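# Move bottle M9 from fridge to bench, close door

## Task

Lift the bottle marked M9 out of the bin inside the refrigerator and set it upright on the bench, keep the other bottle upright in the refrigerator, and close the refrigerator door. If neither bottle carries M9, leave both inside, close the door, and press the CALL key on the operator panel until it latches down; a wrong call cannot be reversed.

## Robot and tools

ROBOT. Two six-joint UR-style arms, left_arm and right_arm, each with a Robotiq 2F-140 gripper and a wrist camera. Each arm rides its own carriage on one floor track: left_rail carries left_arm and is always the one toward +y; right_rail carries right_arm. Joint order per arm: shoulder pan, shoulder lift, elbow, wrist 1, wrist 2, wrist 3. The gripper fingers can fold: grip with the outer quarter of the pads (near the fingertips) for a firm hold; parts held near the palm may slip or be crushed, and fingertips pushed into a surface fold easily.

FRAME. One scene frame fixed to the table: table top is z = 0, +z up, +x is where the arms face, +y is to their left. The track runs along y at x = 0 (y = 0 at its middle); the table edge is at x = 0.17 m. An arm base sits at x = 0, y = its carriage position_m, z = 0.04 m. Positions in metres, angles in radians. Printed hand positions may be a few cm off.

execute_actions(actions, cameras). actions holds one action (empty list = none, and then images come back). An action may contain: rows, a list of 1 to 15 rows, each row lasting one control step (1/30 s); steps, 1 to 450, default 15, at least the number of rows; until, a stop condition; and commands for left_rail or right_rail. Each row is one flat list of 18 numbers, all in [-1, 1]: left_arm's 6 joint offsets, then its gripper position, force_limit, speed, then the same 9 for right_arm. Joint offsets are scaled so 1.0 = 2.222 rad, and each is an offset from that arm's Joint targets as they were when the action began (not from the previous row). Send 0 offsets to hold an arm. Gripper position is absolute: +1 fully open (140 mm), about -0.8 pads touch, -1 closes until blocked. force_limit sets grip strength (-1 gentle, +1 strongest); speed sets finger speed (-1 slow about 30 mm/s, +1 about 250 mm/s). To keep a gripper unchanged, repeat the last three numbers you sent. After the rows end, arms keep heading to the last row's targets for the remaining steps. Joint ranges: pan, lift, wrists ±6.283 rad, elbow ±3.142 rad.
Rail command: {"left_rail": {"position_m": x}} is an absolute place on the track (left_rail -0.8 to 1.5 m, right_rail -1.5 to 0.8 m); speed_m_s 0.01 to 1; acceleration_factor 0.1 to 1; {"stop": true} brakes. Then wait with {"steps": n, "until": {"left_rail": {"position_status": ["!=", "moving"]}}}. Carriages stay about 0.7 m apart; send them at least 0.78 m from each other. Let a carriage arrive before aiming its gripper anywhere. until conditions read only rails; {"all": {"status": "ended"}} waits for every motion to end; numbers need a comparison such as [">=", 0.5].

move(target, speed, blend, stop_force, zero, blocking, cameras). target is one 18-number row as above, or a list of up to 15 such rows; every row's joint offsets count from the Joint targets at the start of the move. All joints move together along smooth paths (0.5 s minimum, 10 s total). speed: rad/s of the joint moving farthest, 0.01 to 3.14, default 0.5, one value or one per target. blend: corner rounding in rad for lists. stop_force: 3 to 120 N, ends an arm's path when its wrist sensor feels that much push; use with a slow speed for touching; keep gripper numbers identical across a list then. zero (default true) re-zeroes the sensor first. blocking=false returns early; call wait or stop before further rows or moves. Result adds a move: line (done, off_target, moving, held, fault; limits=held if a check cut steps).

wait(seconds 0 to 10), stop() to brake a running move, zoom_image(camera, region [x0,y0,x1,y1] pixels, at most 504 each way), zero_wrist_force(arm), read_manual(section), finished_scene(scene 1; irreversible).

CAMERAS: cam_high, cam_bench_left, cam_bench_mid, cam_bench_right, cam_left_wrist, cam_right_wrist, all 672x504.

RESULTS. end_effector_position (the point between closed pads; fingertips extend about 33 mm further at small openings) and quaternion wxyz in the scene frame. Joint positions / velocities / targets: per arm, rail (m) then six joints (rad). object_status: 0 moving, 1 blocked while opening, 2 blocked while closing (a grip), 3 reached command or pads met. position_measured in counts: 3 open, 230 pads touching. To grip harder, raise force_limit and nudge position (e.g. -1 to -0.98). Wrist force/torque are in the hand's own axes. Wrist depth gives a 7x7 distance grid per wrist camera. Warnings to watch: "joint command not followed" (clearance check altered commands), "joint sent to its limit", MOTOR HOT, fault lines. Rail position_status: moving, done, stopped, contact_stop, time_out, stopped_with_arm, stopped_for_other_arm, stopped_for_other_carriage; position_answer taken or not_taken (resend once standing).

AVOID. Net force near 150 N on any arm part, or joint contact torque past 136 N m (shoulder/elbow) or 25.4 N m (wrists), stops the arm for 10 s. Arms are stiff: aiming even slightly beyond a firm contact can fault. Never let the two arms press or a gripper close on the other's fingers. Nothing may fall off or be set down off the table, including on the track. No drops, slams, hard hits, or long extended holds that overheat motors; keep heavy parts near the gripper centre.

Each tool is called after "Request:" by a JSON object that holds its "name" and its "arguments".

## Session

Request:
{"name": "execute_actions", "arguments": {"actions": []}}

Scene clock: 0.00 s.
left_arm: end_effector_position=(+0.3456, +1.3302, +0.5800) position_measured=3 object_status=3 end_effector_quat_wxyz=(+0.000, +0.000, +1.000, +0.000) | right_arm: end_effector_position=(+0.3456, -1.3116, +0.5800) position_measured=3 object_status=3 end_effector_quat_wxyz=(+0.000, +0.000, +1.000, +0.000)
Joint positions: left_arm=[1.303 -0.316 -1.725 0.971 -0.816 -1.571 -0.316] | right_arm=[-1.339 -0.316 -1.725 0.971 -0.816 -1.571 -0.316]
Joint velocities: within noise
Joint torques (N m): no reading
Wrist force (N): no reading
Wrist torque (N m): no reading
Wrist force, peak (N): no reading
Wrist depth (mm): cam_left_wrist=[646 644 648 642 639 635 1304 / 668 668 668 664 644 662 1288 / 689 682 676 702 702 704 1386 / - - 805 730 732 723 130 / - 144 794 745 779 774 115 / - 823 842 833 869 826 100 / - 1825 1781 1781 1766 1781 -] | cam_right_wrist=[620 618 622 623 625 631 638 / 655 649 655 665 669 678 676 / 715 695 699 697 702 715 720 / 1445 147 755 758 760 144 115 / 103 782 799 814 805 830 110 / 1746 1653 823 876 1897 1746 - / - 1881 1966 1897 1914 1948 -]
Joint targets: left_arm=[1.303 -0.316 -1.725 0.971 -0.816 -1.571 -0.316] | right_arm=[-1.339 -0.316 -1.725 0.971 -0.816 -1.571 -0.316]
Tool commands: left_gripper/position=+1.0 left_gripper/force_limit=+1.0 left_gripper/speed=+1.0 right_gripper/position=+1.0 right_gripper/force_limit=+1.0 right_gripper/speed=+1.0
left_rail: position_m=1.303 position_status=done
right_rail: position_m=-1.339 position_status=done

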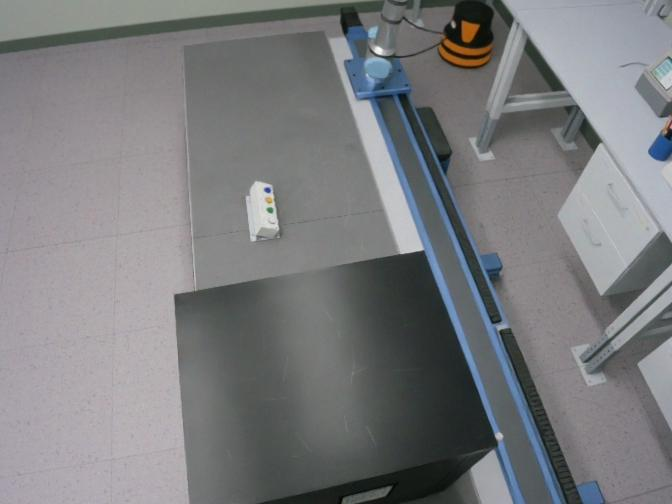

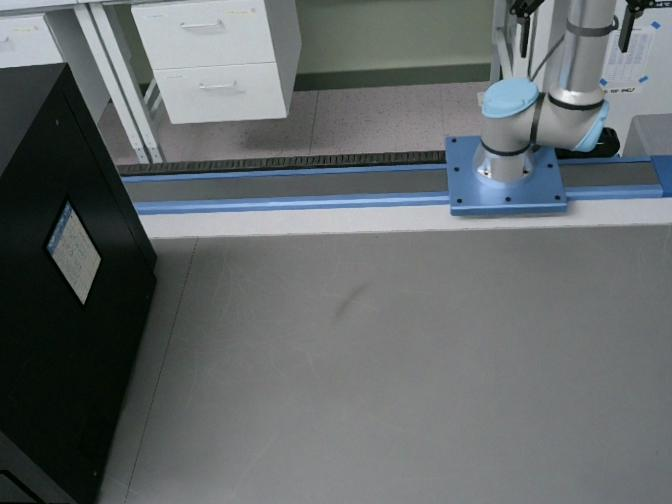

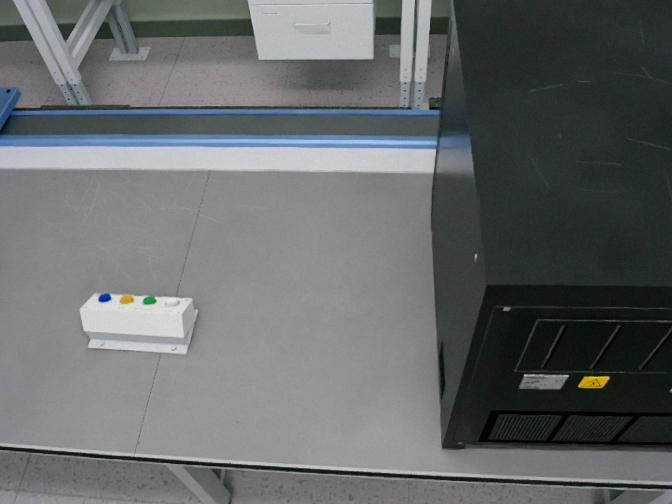

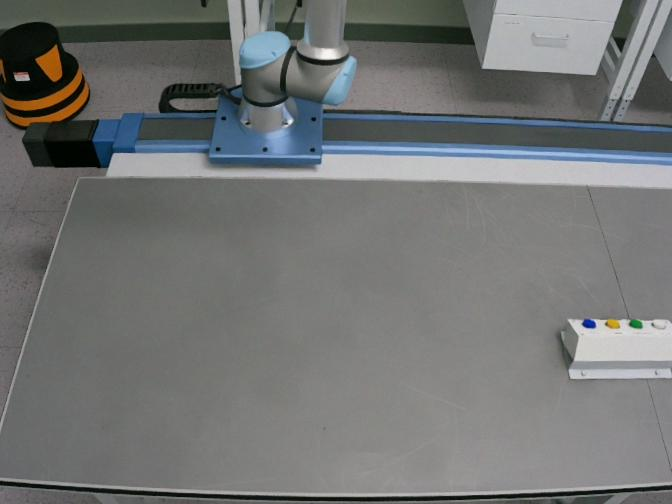

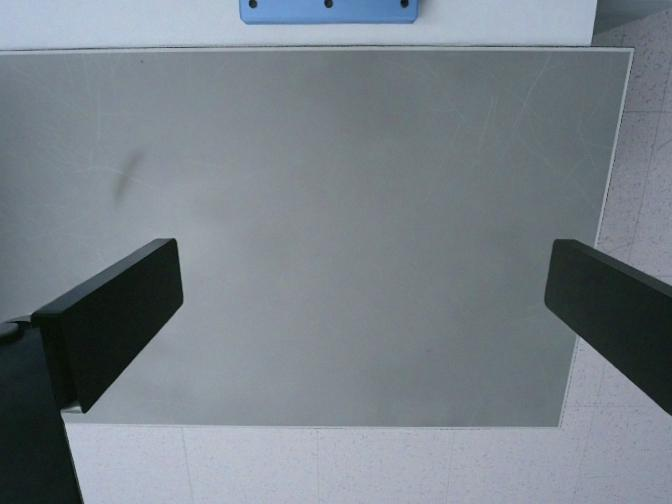

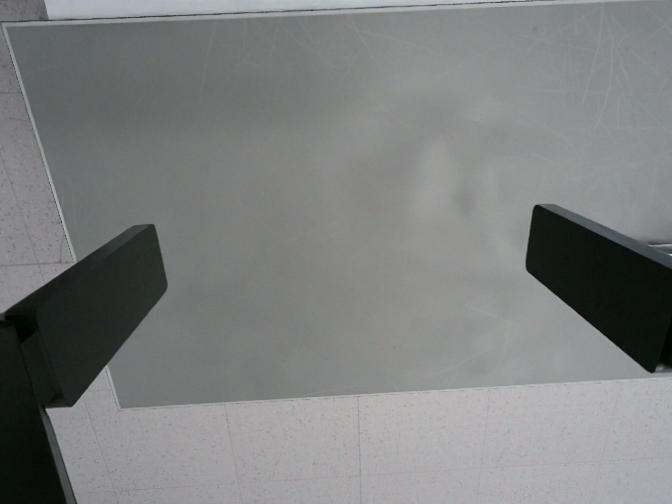

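Request:
{"name": "move", "arguments": {"target": [-1.0279,0,0,0,0.707,0.849,1,1,1,0,0,0,0,0,0,1,1,1], "speed": 1.2, "cameras": ["cam_left_wrist","cam_bench_left"]}}

every number of target must lie in its column's range; nothing of the call was run
Scene clock: 16.27 s.
left_arm: end_effector_position=(+0.3456, +1.3302, +0.5800) position_measured=3 object_status=3 end_effector_quat_wxyz=(+0.000, +0.000, +1.000, +0.000) | right_arm: end_effector_position=(+0.3456, -1.3116, +0.5800) position_measured=3 object_status=3 end_effector_quat_wxyz=(+0.000, +0.000, +1.000, +0.000)
Joint positions: left_arm=[1.303 -0.316 -1.725 0.971 -0.816 -1.571 -0.316] | right_arm=[-1.339 -0.316 -1.725 0.971 -0.816 -1.571 -0.316]
Joint torques (N m): left_arm=[-0.11 -12.54 -18.52 -2.96 -0.17 0.13] | right_arm=[-0.37 -12.36 -20.84 -2.89 0.11 0.32]
Wrist force (N): left_arm=[0.1 -0.2 0.2] | right_arm=[0.0 -0.4 0.2]
Wrist torque (N m): left_arm=[-0.05 -0.01 0.00] | right_arm=[-0.09 0.00 0.01]
Wrist force, peak (N): left_arm=[0.2 0.1 0.7] | right_arm=[0.0 -0.6 0.5]
Joint targets: left_arm=[1.303 -0.316 -1.725 0.971 -0.816 -1.571 -0.316] | right_arm=[-1.339 -0.316 -1.725 0.971 -0.816 -1.571 -0.316]
Tool commands: left_gripper/position=+1.0 left_gripper/force_limit=+1.0 left_gripper/speed=+1.0 right_gripper/position=+1.0 right_gripper/force_limit=+1.0 right_gripper/speed=+1.0
left_rail: position_m=1.303 position_status=done
right_rail: position_m=-1.339 position_status=done

Request:
{"name": "move", "arguments": {"target": [-0.995,0,0,0,0.707,0.849,1,1,1,0,0,0,0,0,0,1,1,1], "speed": 1.2, "cameras": ["cam_left_wrist","cam_bench_left"]}}

Scene clock: 19.97 s.
left_arm: end_effector_position=(-0.0049, +0.7553, +0.8911) position_measured=3 object_status=3 end_effector_quat_wxyz=(+0.325, +0.628, -0.325, +0.628) | right_arm: end_effector_position=(+0.3456, -1.3116, +0.5800) position_measured=3 object_status=3 end_effector_quat_wxyz=(+0.000, +0.000, +1.000, +0.000)
Joint positions: left_arm=[1.303 -2.526 -1.725 0.971 -0.816 0 1.57] | right_arm=[-1.339 -0.316 -1.725 0.971 -0.816 -1.571 -0.316]
Joint torques (N m): left_arm=[-8.59 -12.6 -18.55 -3.11 3.6 1.46] | right_arm=[-0.57 -12.72 -20.9 -2.88 0.09 0.4]
Wrist force (N): left_arm=[0.3 0.4 -1.1] | right_arm=[-0.1 -0.1 0.2]
Wrist torque (N m): left_arm=[-0.05 -0.07 0.38] | right_arm=[-0.02 0.02 0.00]
Wrist force, peak (N): left_arm=[0.9 2.8 -2.9] | right_arm=[0.1 -0.3 0.7]
Wrist depth (mm): cam_left_wrist=[- 4294 - - - - - / 3042 - 4294 3712 - - - / - - 4978 3650 - - 1725 / - - - 1184 3422 - 121 / - 123 - - 1938 1766 115 / - - 626 932 1431 1470 100 / - 1106 745 944 1117 1147 -] | cam_right_wrist=[622 616 616 625 631 631 649 / 653 648 661 659 667 673 678 / 711 688 695 713 706 708 725 / 1464 147 745 755 763 144 115 / 103 788 802 817 823 827 110 / 1760 862 876 869 1803 1818 - / 1818 1881 1818 1966 1931 1914 -]
Joint targets: left_arm=[1.303 -2.527 -1.725 0.971 -0.816 0.000 1.570] | right_arm=[-1.339 -0.316 -1.725 0.971 -0.816 -1.571 -0.316]
left_rail: position_m=1.303 position_status=done
right_rail: position_m=-1.339 position_status=done
move: done
Images, in order (width x height): cam_bench_left 672x504, cam_left_wrist 672x504.

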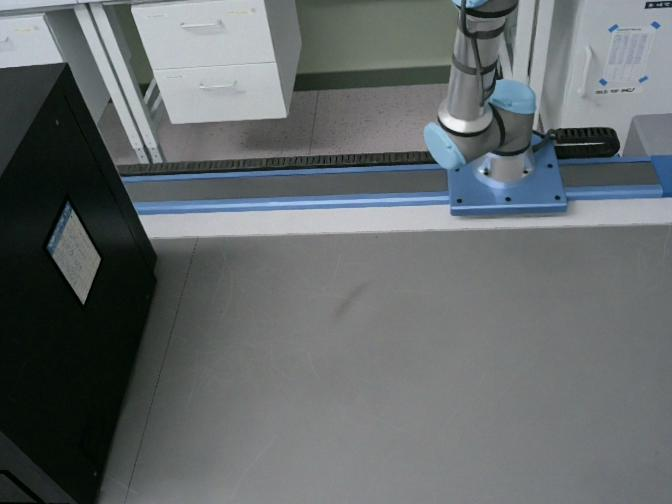

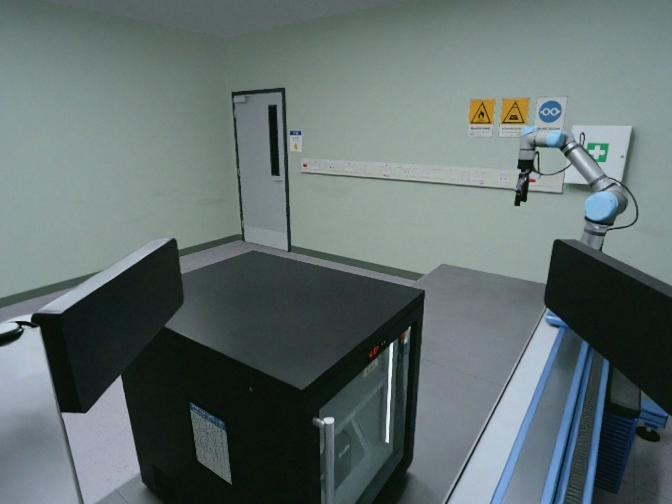

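Request:
{"name": "zoom_image", "arguments": {"camera": "cam_left_wrist", "region": [280, 280, 480, 504]}}

Scaled by 2.250 from the camera's 672x504 image, which has a finer 960x720 frame.

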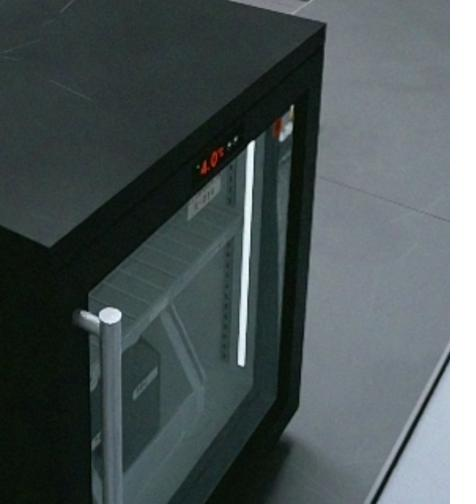

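Request:
{"name": "move", "arguments": {"target": [0.1634,0.2435,0.3312,-0.575,0,0,1,1,1,0,0,0,0,0,0,1,1,1], "speed": 1.2, "cameras": ["cam_left_wrist","cam_bench_left"]}}

Request:
{"name": "zoom_image", "arguments": {"camera": "cam_left_wrist", "region": [120, 100, 560, 504]}}

Scene clock: 43.13 s.
left_arm: end_effector_position=(+0.0332, +0.5571, +0.4008) position_measured=3 object_status=3 end_effector_quat_wxyz=(+0.207, +0.676, -0.206, +0.676) | right_arm: end_effector_position=(+0.3456, -1.3116, +0.5800) position_measured=3 object_status=3 end_effector_quat_wxyz=(+0.000, +0.000, +1.000, +0.000)
Joint positions: left_arm=[1.303 -2.164 -1.184 1.706 -2.093 0 1.57] | right_arm=[-1.339 -0.316 -1.725 0.971 -0.816 -1.571 -0.316]
Joint torques (N m): left_arm=[9.32 -25.92 -11.62 -5.04 1.51 1.3] | right_arm=[-0.31 -13.01 -20.26 -2.89 -0.03 0.63]
Wrist force (N): left_arm=[0.5 0.5 -1.6] | right_arm=[0.0 -0.4 0.0]
Wrist torque (N m): left_arm=[-0.02 -0.13 0.38] | right_arm=[-0.08 0.00 0.01]
Wrist force, peak (N): left_arm=[2.1 -1.7 -1.8] | right_arm=[0.0 -0.6 0.2]
Wrist depth (mm): cam_left_wrist=[- 4132 335 354 - - - / - - - 387 - 564 - / - - - 794 763 612 - / - 3476 532 372 637 628 1327 / - 133 439 409 693 - 115 / - 693 475 513 620 635 109 / - - 525 521 541 567 559] | cam_right_wrist=[616 623 622 627 632 638 638 / 659 648 661 661 678 669 684 / 706 695 702 702 708 723 730 / 1436 147 750 752 752 144 115 / 103 793 799 817 811 843 110 / - 869 862 1746 1774 1789 - / 1849 1914 1881 1948 1897 2002 -]
Joint targets: left_arm=[1.303 -2.164 -1.184 1.706 -2.094 0.000 1.570] | right_arm=[-1.339 -0.316 -1.725 0.971 -0.816 -1.571 -0.316]
left_rail: position_m=1.303 position_status=done
right_rail: position_m=-1.339 position_status=done
move: done
Images, in order (width x height): cam_bench_left 672x504, cam_left_wrist 672x504.

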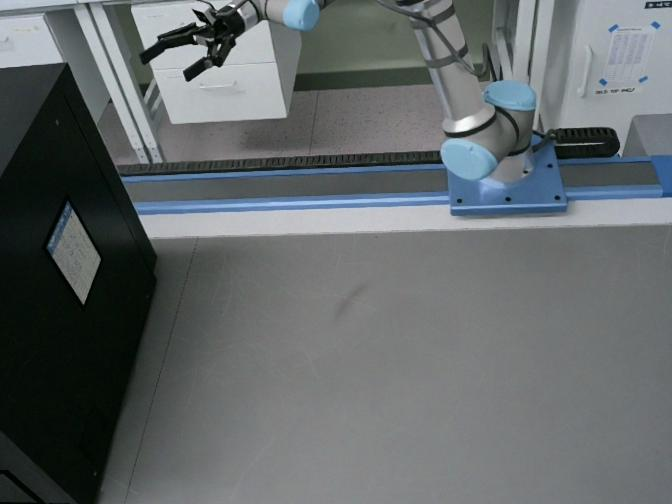

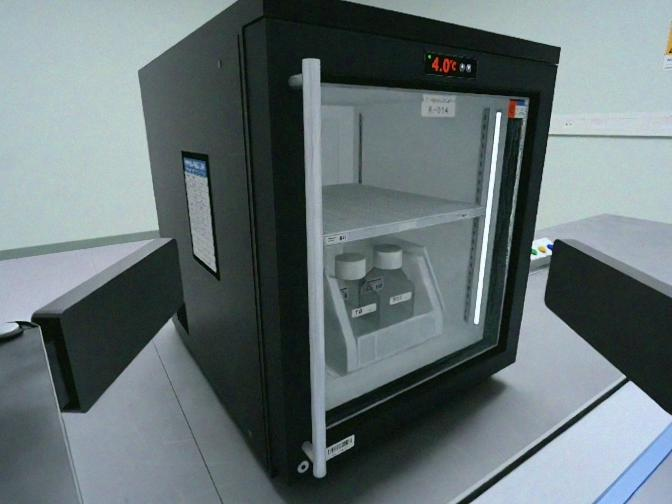

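Scaled by 1.145 from the camera's 672x504 image, which has a finer 960x720 frame.

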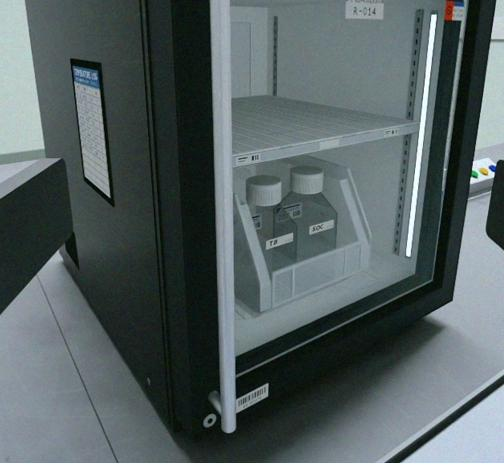

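Request:
{"name": "zoom_image", "arguments": {"camera": "cam_left_wrist", "region": [310, 220, 460, 390]}}

Scaled by 2.965 from the camera's 672x504 image, which has a finer 960x720 frame.

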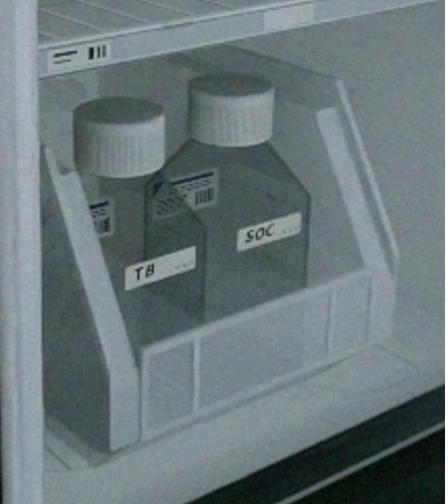

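Request:
{"name": "execute_actions", "arguments": {"actions": [{"left_rail":{"position_m":1.1,"speed_m_s":0.4,"acceleration_factor":0.4},"steps":90,"until":{"left_rail":{"position_status":["!=","moving"]}}}], "cameras": ["cam_left_wrist","cam_bench_mid"]}}

Request:
{"name": "zoom_image", "arguments": {"camera": "cam_left_wrist", "region": [140, 200, 360, 370]}}

Request:
{"name": "zoom_image", "arguments": {"camera": "cam_bench_mid", "region": [60, 270, 220, 370]}}

Scene clock: 48.30 s.
left_arm: end_effector_position=(+0.0333, +0.3542, +0.4006) position_measured=3 object_status=3 end_effector_quat_wxyz=(+0.207, +0.676, -0.206, +0.676) | right_arm: end_effector_position=(+0.3456, -1.3116, +0.5800) position_measured=3 object_status=3 end_effector_quat_wxyz=(+0.000, +0.000, +1.000, +0.000)
Joint positions: left_arm=[1.1 -2.164 -1.184 1.706 -2.094 0 1.57] | right_arm=[-1.339 -0.316 -1.725 0.971 -0.816 -1.571 -0.316]
Joint torques (N m): left_arm=[4.48 -33.64 -19.8 -4.07 1.55 1.44] | right_arm=[-0.3 -12.44 -19.92 -3.05 -0.02 0.73]
Wrist force (N): left_arm=[0.4 0.5 -1.4] | right_arm=[0.3 0.0 -0.1]
Wrist torque (N m): left_arm=[-0.01 -0.09 0.38] | right_arm=[0.00 -0.06 0.00]
Wrist force, peak (N): left_arm=[0.0 -0.8 -2.4] | right_arm=[-0.2 -0.5 -0.2]
Wrist depth (mm): cam_left_wrist=[265 287 333 374 - - 3042 / 278 - 373 395 469 - - / 283 711 758 - 559 - - / 294 488 482 554 538 1599 1450 / - 123 496 - 556 - 115 / - 539 506 566 - 689 104 / - 432 457 521 548 564 560] | cam_right_wrist=[616 616 620 622 629 634 642 / 653 649 657 663 669 671 686 / 720 693 702 708 715 708 713 / 1408 135 758 758 758 144 115 / 103 779 808 - 779 830 110 / 1705 859 869 866 1849 1789 - / 1834 1881 1803 1948 1897 1931 -]
Joint targets: left_arm=[1.100 -2.164 -1.184 1.706 -2.094 0.000 1.570] | right_arm=[-1.339 -0.316 -1.725 0.971 -0.816 -1.571 -0.316]
Tool commands: left_gripper/position=+1.0 left_gripper/force_limit=+1.0 left_gripper/speed=+1.0 right_gripper/position=+1.0 right_gripper/force_limit=+1.0 right_gripper/speed=+1.0
left_rail: position_m=1.100 speed_m_s=0.40 position_status=done
right_rail: position_m=-1.339 position_status=done
Images, in order (width x height): cam_bench_mid 672x504, cam_left_wrist 672x504.

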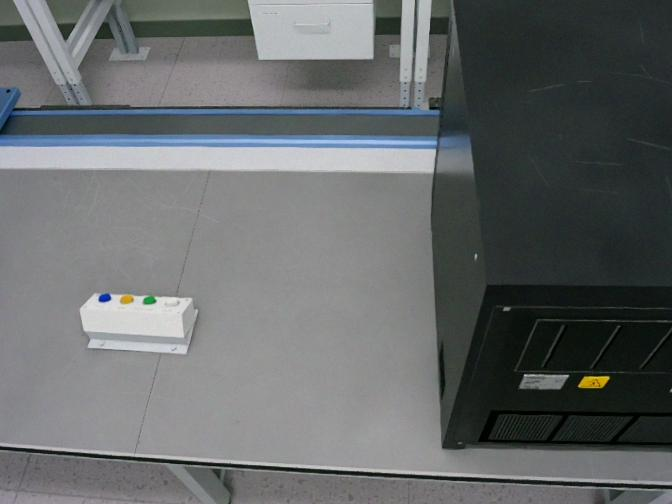

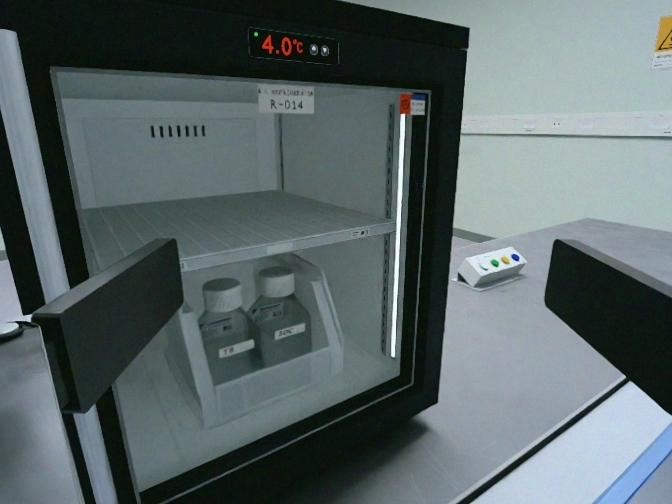

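Scaled by 2.291 from the camera's 672x504 image, which has a finer 960x720 frame.

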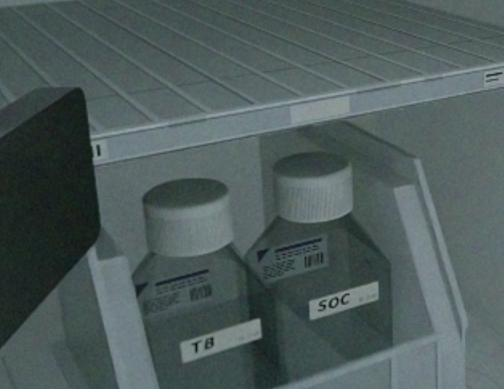

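Scaled by 3.150 from the camera's 672x504 image, which has a finer 960x720 frame.

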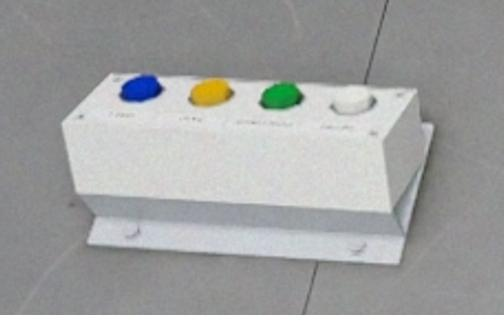

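Request:
{"name": "execute_actions", "arguments": {"actions": [], "cameras": ["cam_bench_left","cam_high"]}}

Request:
{"name": "zoom_image", "arguments": {"camera": "cam_bench_left", "region": [20, 50, 200, 300]}}

Request:
{"name": "zoom_image", "arguments": {"camera": "cam_high", "region": [380, 230, 560, 470]}}

Request:
{"name": "zoom_image", "arguments": {"camera": "cam_high", "region": [235, 170, 295, 245]}}

Scene clock: 50.77 s.
left_arm: end_effector_position=(+0.0333, +0.3542, +0.4006) position_measured=3 object_status=3 end_effector_quat_wxyz=(+0.207, +0.676, -0.206, +0.676) | right_arm: end_effector_position=(+0.3456, -1.3116, +0.5800) position_measured=3 object_status=3 end_effector_quat_wxyz=(+0.000, +0.000, +1.000, +0.000)
Joint positions: left_arm=[1.1 -2.164 -1.184 1.706 -2.094 0 1.57] | right_arm=[-1.339 -0.316 -1.725 0.971 -0.816 -1.571 -0.316]
Joint velocities: within noise
Joint torques (N m): left_arm=[-6.3 -51.87 -31.92 -1.91 1.55 1.34] | right_arm=[-0.44 -12.79 -19.67 -3.09 0.06 0.71]
Wrist force (N): left_arm=[0.1 0.8 -1.5] | right_arm=[0.0 0.1 -0.2]
Wrist torque (N m): left_arm=[0.03 -0.04 0.38] | right_arm=[0.02 0.00 0.01]
Wrist force, peak (N): left_arm=[0.3 0.8 -1.9] | right_arm=[-0.2 -0.5 -0.1]
Wrist depth (mm): cam_left_wrist=[265 287 334 380 - - - / - - 567 409 502 3776 - / 285 - 846 622 575 - 2305 / 261 487 482 546 587 1344 1480 / - 123 668 656 612 826 115 / - 545 519 569 - 684 104 / - 451 469 523 539 559 579] | cam_right_wrist=[620 620 616 629 627 636 636 / 655 657 659 671 665 671 691 / 708 697 702 702 708 715 723 / 1455 147 745 747 758 143 115 / 103 785 802 817 817 - 110 / 1746 852 869 883 862 1803 - / 1803 1897 1914 1948 2002 1931 -]
Joint targets: left_arm=[1.100 -2.164 -1.184 1.706 -2.094 0.000 1.570] | right_arm=[-1.339 -0.316 -1.725 0.971 -0.816 -1.571 -0.316]
Tool commands: left_gripper/position=+1.0 left_gripper/force_limit=+1.0 left_gripper/speed=+1.0 right_gripper/position=+1.0 right_gripper/force_limit=+1.0 right_gripper/speed=+1.0
left_rail: position_m=1.100 speed_m_s=0.40 position_status=done
right_rail: position_m=-1.339 position_status=done
Images, in order (width x height): cam_high 672x504, cam_bench_left 672x504.

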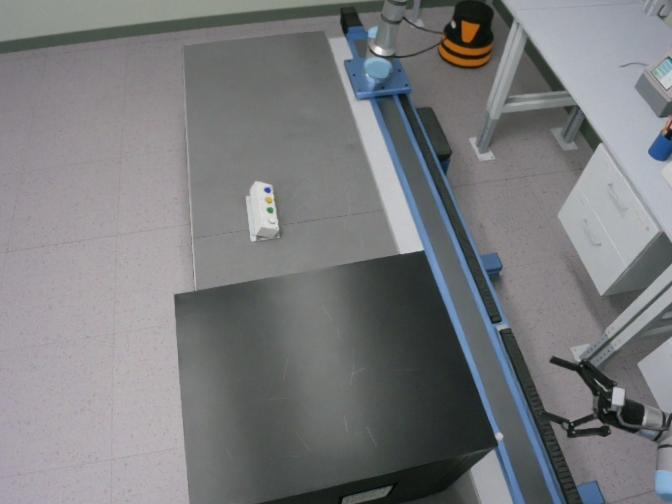

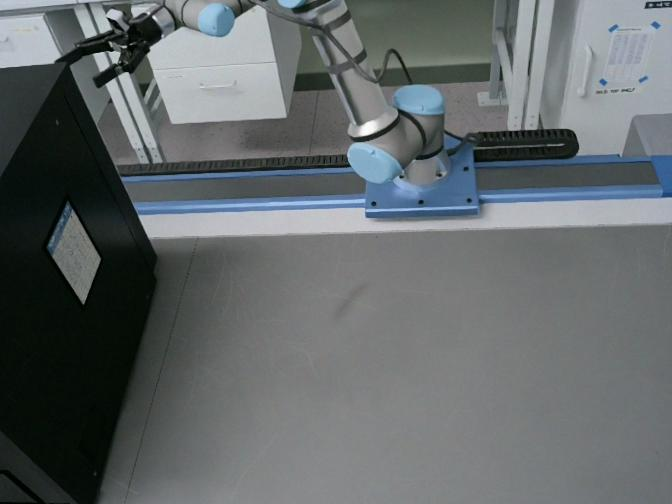

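Scaled by 2.016 from the camera's 672x504 image, which has a finer 960x720 frame.

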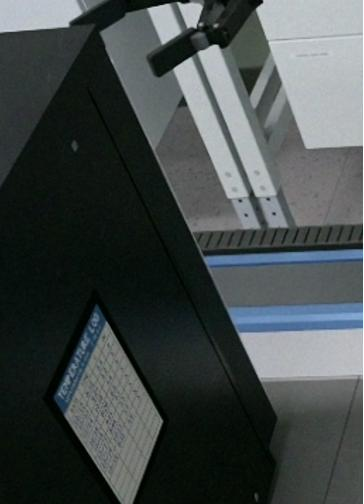

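Scaled by 2.100 from the camera's 672x504 image, which has a finer 960x720 frame.

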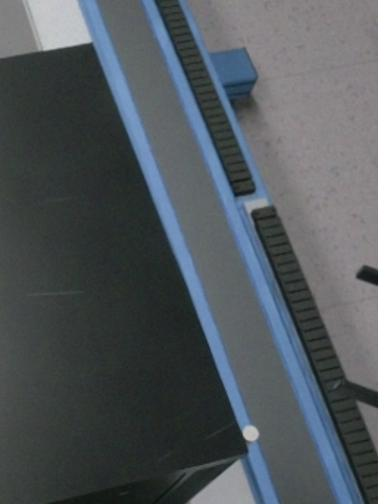

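Scaled by 6.720 from the camera's 672x504 image, which has a finer 960x720 frame.

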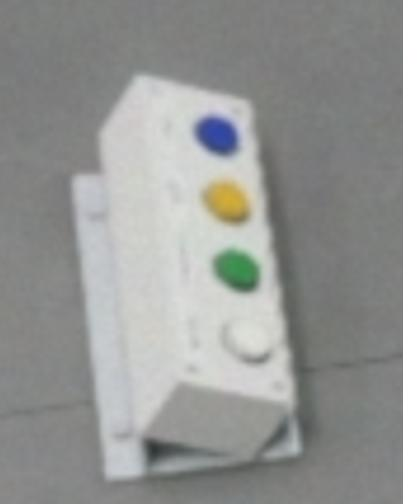

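Request:
{"name": "execute_actions", "arguments": {"actions": [{"right_rail":{"position_m":-0.85,"speed_m_s":0.6,"acceleration_factor":0.5},"steps":120,"until":{"right_rail":{"position_status":["!=","moving"]}}}], "cameras": ["cam_right_wrist","cam_bench_right"]}}

Scene clock: 54.53 s.
left_arm: end_effector_position=(+0.0333, +0.3542, +0.4006) position_measured=3 object_status=3 end_effector_quat_wxyz=(+0.207, +0.676, -0.206, +0.676) | right_arm: end_effector_position=(+0.3456, -0.8228, +0.5800) position_measured=3 object_status=3 end_effector_quat_wxyz=(+0.000, +0.000, +1.000, +0.000)
Joint positions: left_arm=[1.1 -2.164 -1.184 1.706 -2.094 0 1.57] | right_arm=[-0.85 -0.316 -1.725 0.971 -0.816 -1.571 -0.316]
Joint torques (N m): left_arm=[-8.23 -52.5 -32.3 -1.69 1.52 1.25] | right_arm=[-0.34 -12.55 -20.04 -3.11 0.01 0.77]
Wrist force (N): left_arm=[0.4 0.4 -1.5] | right_arm=[-0.3 -0.1 -0.1]
Wrist torque (N m): left_arm=[-0.03 -0.08 0.38] | right_arm=[-0.03 0.05 0.00]
Wrist force, peak (N): left_arm=[0.2 0.4 -1.9] | right_arm=[-0.3 -1.9 0.0]
Wrist depth (mm): cam_left_wrist=[260 - 324 374 - - 2489 / 277 633 364 586 502 - - / 288 711 760 637 3476 - - / 262 483 486 567 - 1063 1460 / - 124 - - 590 876 115 / - 545 - 566 642 666 104 / - 415 464 524 545 557 584] | cam_right_wrist=[613 616 625 623 636 634 642 / 649 657 657 667 673 718 695 / 693 688 706 699 704 715 715 / 725 136 752 755 713 143 110 / 103 779 793 799 830 830 110 / 852 846 876 876 1760 1774 - / 1849 1881 1881 1897 1948 1984 -]
Joint targets: left_arm=[1.100 -2.164 -1.184 1.706 -2.094 0.000 1.570] | right_arm=[-0.850 -0.316 -1.725 0.971 -0.816 -1.571 -0.316]
Tool commands: left_gripper/position=+1.0 left_gripper/force_limit=+1.0 left_gripper/speed=+1.0 right_gripper/position=+1.0 right_gripper/force_limit=+1.0 right_gripper/speed=+1.0
left_rail: position_m=1.100 speed_m_s=0.40 position_status=done
right_rail: position_m=-0.850 speed_m_s=0.60 position_status=done
Images, in order (width x height): cam_bench_right 672x504, cam_right_wrist 672x504.

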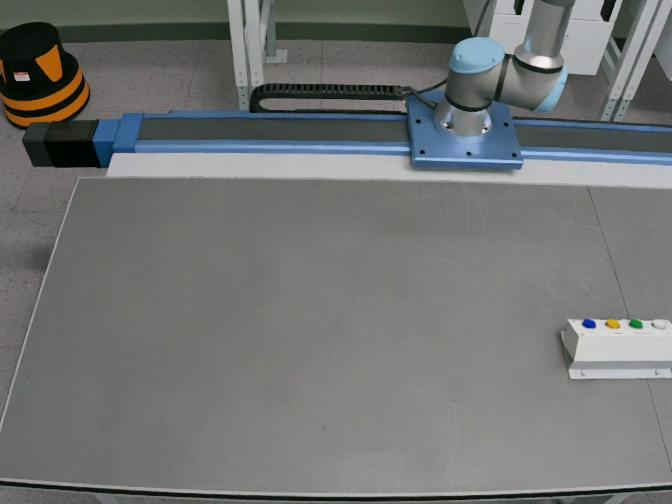

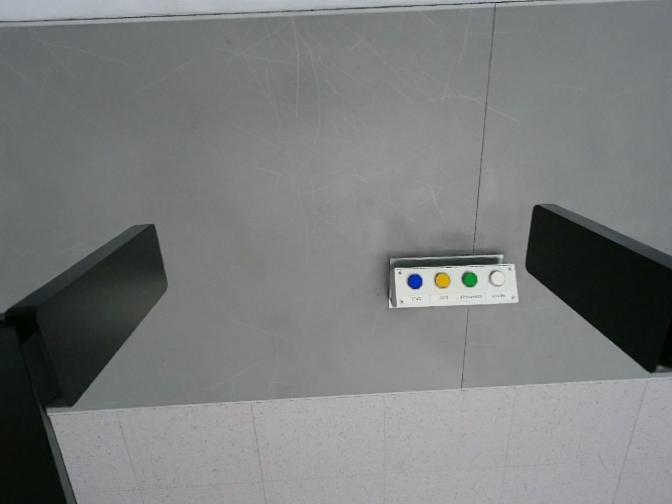

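Request:
{"name": "zoom_image", "arguments": {"camera": "cam_right_wrist", "region": [380, 240, 530, 320]}}

Scaled by 3.360 from the camera's 672x504 image, which has a finer 960x720 frame.

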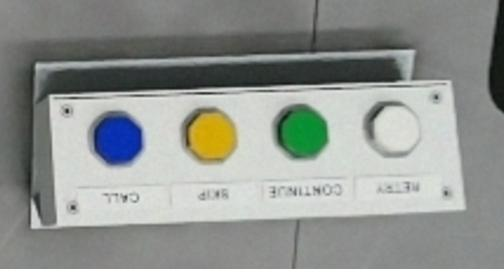

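Request:
{"name": "move", "arguments": {"target": [0,0,0,0,0,0,1,1,1,0.1422,0.0995,0.2574,-0.3573,0,0.1422,1,1,1], "speed": 0.8, "cameras": ["cam_right_wrist","cam_bench_mid"]}}

Scene clock: 63.73 s.
left_arm: end_effector_position=(+0.0333, +0.3542, +0.4006) position_measured=3 object_status=3 end_effector_quat_wxyz=(+0.207, +0.676, -0.206, +0.676) | right_arm: end_effector_position=(+0.5202, -0.7168, +0.3007) position_measured=3 object_status=3 end_effector_quat_wxyz=(+0.000, +0.000, +1.000, +0.000)
Joint positions: left_arm=[1.1 -2.164 -1.184 1.706 -2.094 0 1.57] | right_arm=[-0.85 0 -1.504 1.542 -1.61 -1.571 0]
Joint torques (N m): left_arm=[-8.16 -52.41 -32.15 -1.68 1.59 1.24] | right_arm=[9.83 -21.28 -17.47 -4.41 -0.02 2]
Wrist force (N): left_arm=[0.3 0.5 -1.6] | right_arm=[0.0 -0.2 0.0]
Wrist torque (N m): left_arm=[-0.02 -0.08 0.38] | right_arm=[-0.04 0.00 0.00]
Wrist force, peak (N): left_arm=[0.3 0.5 -2.0] | right_arm=[1.6 -0.2 -1.2]
Wrist depth (mm): cam_left_wrist=[261 292 325 376 - - 1079 / 279 689 370 390 480 - - / 287 689 758 - 515 - - / 299 485 486 511 - - 1490 / - 123 - - 622 894 115 / - 541 - 560 658 693 104 / - 428 459 - 546 564 582] | cam_right_wrist=[376 376 379 386 385 387 391 / 395 398 400 406 409 412 417 / 425 416 428 430 436 438 442 / 438 145 455 450 398 144 115 / 103 477 491 496 499 507 110 / 527 526 525 532 540 541 - / 1515 1526 1548 1559 1593 1559 -]
Joint targets: left_arm=[1.100 -2.164 -1.184 1.706 -2.094 0.000 1.570] | right_arm=[-0.850 0.000 -1.504 1.542 -1.610 -1.571 0.000]
left_rail: position_m=1.100 speed_m_s=0.40 position_status=done
right_rail: position_m=-0.850 speed_m_s=0.60 position_status=done
move: done
Images, in order (width x height): cam_bench_mid 672x504, cam_right_wrist 672x504.

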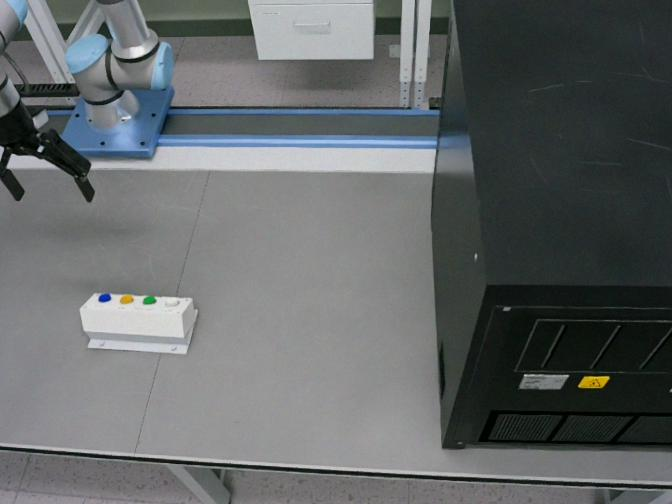

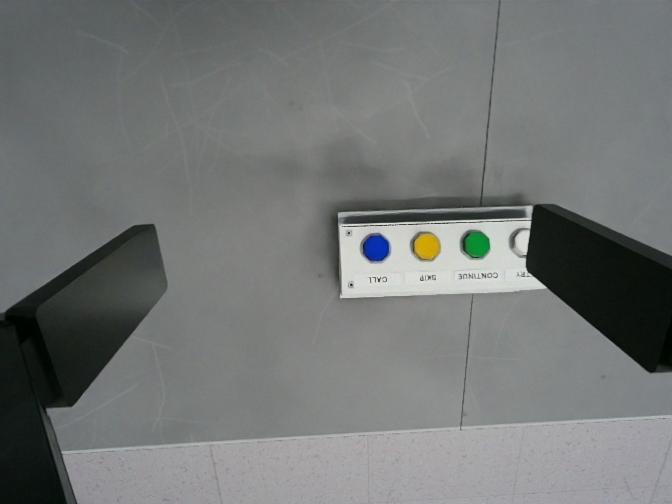

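Request:
{"name": "execute_actions", "arguments": {"actions": [{"right_rail":{"position_m":-0.823,"speed_m_s":0.3},"rows":[[0,0,0,0,0,0,1,1,1,0,0,0,0,0,0,-1,-1,-0.3]],"steps":60}]}}

Request:
{"name": "move", "arguments": {"target": [0,0,0,0,0,0,1,1,1,0,0.0423,0.1913,-0.3515,0,0,-1,-1,-0.3], "speed": 0.5, "cameras": ["cam_right_wrist","cam_bench_mid","cam_bench_right","cam_high"]}}

Request:
{"name": "zoom_image", "arguments": {"camera": "cam_right_wrist", "region": [236, 160, 486, 340]}}

Request:
{"name": "zoom_image", "arguments": {"camera": "cam_bench_right", "region": [532, 250, 672, 400]}}

Request:
{"name": "zoom_image", "arguments": {"camera": "cam_bench_mid", "region": [50, 230, 220, 370]}}

Scene clock: 70.00 s.
left_arm: end_effector_position=(+0.0333, +0.3542, +0.4006) position_measured=3 object_status=3 end_effector_quat_wxyz=(+0.207, +0.676, -0.206, +0.676) | right_arm: end_effector_position=(+0.5202, -0.6897, +0.3005) position_measured=232 object_status=3 end_effector_quat_wxyz=(+0.000, +0.000, +1.000, +0.000)
Joint positions: left_arm=[1.1 -2.164 -1.184 1.706 -2.094 0 1.57] | right_arm=[-0.823 0 -1.504 1.542 -1.61 -1.571 0]
Joint torques (N m): left_arm=[-8.37 -52.25 -31.87 -1.73 1.68 1.3] | right_arm=[-11.3 -23.17 -19.63 -3.89 0.05 1.82]
Wrist force (N): left_arm=[0.7 0.3 -1.5] | right_arm=[-0.3 -0.4 0.0]
Wrist torque (N m): left_arm=[-0.07 -0.14 0.37] | right_arm=[-0.07 0.09 -0.01]
Wrist force, peak (N): left_arm=[0.3 0.6 -1.8] | right_arm=[-0.2 -2.6 -0.5]
Wrist depth (mm): cam_left_wrist=[- - 329 384 - - - / 279 - 364 386 494 969 - / 288 697 802 - - - - / 260 486 480 567 537 1634 1422 / - 124 - 631 846 876 115 / - 538 - 559 730 760 104 / - 430 461 - 541 562 582] | cam_right_wrist=[373 374 380 381 383 386 389 / 399 400 397 405 406 409 414 / 415 421 427 425 434 438 442 / 453 454 455 103 393 401 472 / 480 - 89 - 86 78 504 / - - - - 60 73 - / - 59 - - - - -]
Joint targets: left_arm=[1.100 -2.164 -1.184 1.706 -2.094 0.000 1.570] | right_arm=[-0.823 0.000 -1.504 1.542 -1.610 -1.571 0.000]
left_rail: position_m=1.100 speed_m_s=0.40 position_status=done
right_rail: position_m=-0.823 speed_m_s=0.30 position_status=done

Scene clock: 72.33 s.
left_arm: end_effector_position=(+0.0333, +0.3542, +0.4006) position_measured=3 object_status=3 end_effector_quat_wxyz=(+0.207, +0.676, -0.206, +0.676) | right_arm: end_effector_position=(+0.5779, -0.6897, +0.1401) position_measured=232 object_status=3 end_effector_quat_wxyz=(+0.131, +0.000, +0.991, +0.000)
Joint positions: left_arm=[1.1 -2.164 -1.184 1.706 -2.094 0 1.57] | right_arm=[-0.823 0 -1.41 1.967 -2.391 -1.571 0]
Joint torques (N m): left_arm=[-8.06 -52.21 -32.26 -1.79 1.62 1.26] | right_arm=[-10.92 -22.35 -12.89 -4.89 0 1.92]
Wrist force (N): left_arm=[0.3 0.6 -1.7] | right_arm=[0.1 -0.5 -0.5]
Wrist torque (N m): left_arm=[0.01 -0.11 0.38] | right_arm=[-0.09 0.03 -0.01]
Wrist force, peak (N): left_arm=[0.3 0.6 -1.7] | right_arm=[0.3 0.0 -0.9]
Wrist depth (mm): cam_left_wrist=[- - 334 363 - - - / - - 354 386 478 - 3000 / 289 700 782 648 - 936 - / 261 483 475 554 - 1101 1450 / - 124 - 670 - - 115 / - 543 492 564 620 695 104 / - 412 466 523 552 563 557] | cam_right_wrist=[220 221 223 225 225 228 232 / 242 243 246 247 252 253 256 / 268 271 273 261 224 224 225 / 301 305 303 103 225 229 230 / 344 331 89 - 86 78 367 / - - - - 60 73 - / - 59 - - - - -]
Joint targets: left_arm=[1.100 -2.164 -1.184 1.706 -2.094 0.000 1.570] | right_arm=[-0.823 0.000 -1.410 1.968 -2.391 -1.571 0.000]
left_rail: position_m=1.100 speed_m_s=0.40 position_status=done
right_rail: position_m=-0.823 speed_m_s=0.30 position_status=done
move: done
Images, in order (width x height): cam_high 672x504, cam_bench_mid 672x504, cam_bench_right 672x504, cam_right_wrist 672x504.

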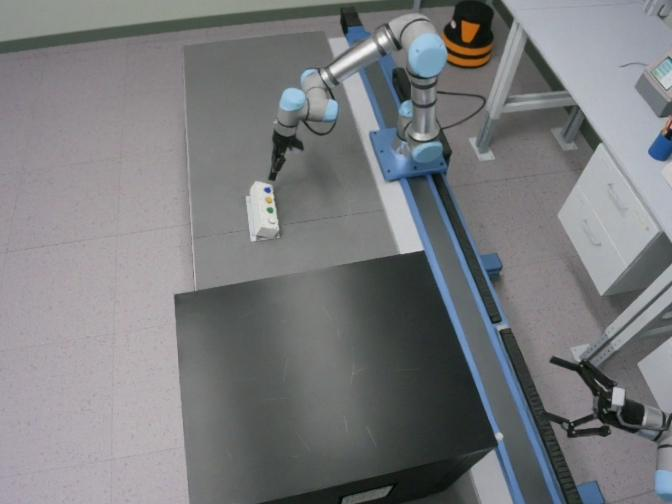

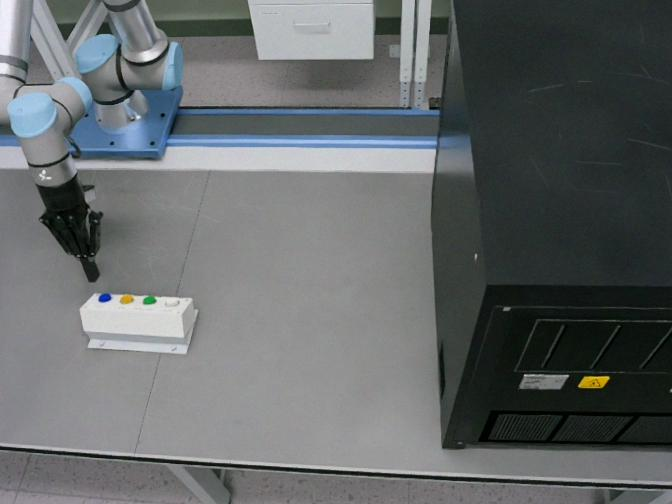

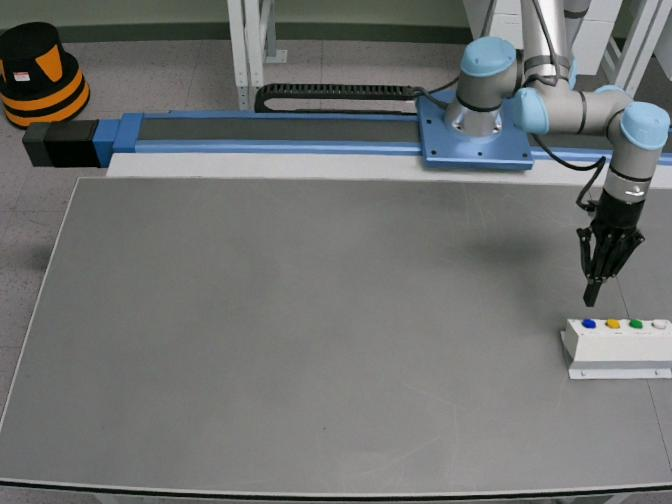

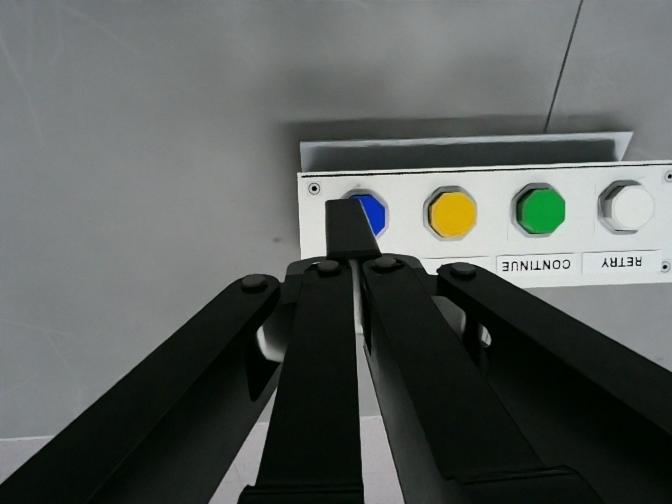

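Scaled by 2.016 from the camera's 672x504 image, which has a finer 960x720 frame.

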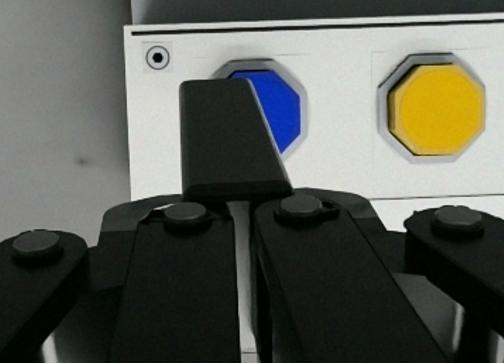

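Scaled by 3.360 from the camera's 672x504 image, which has a finer 960x720 frame.

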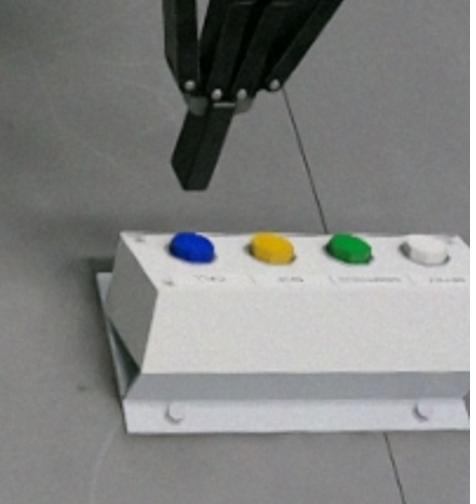

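Scaled by 2.965 from the camera's 672x504 image, which has a finer 960x720 frame.

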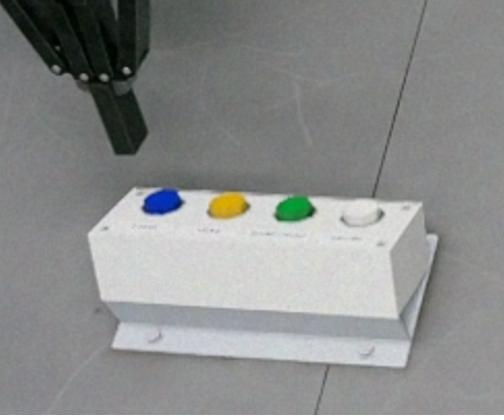

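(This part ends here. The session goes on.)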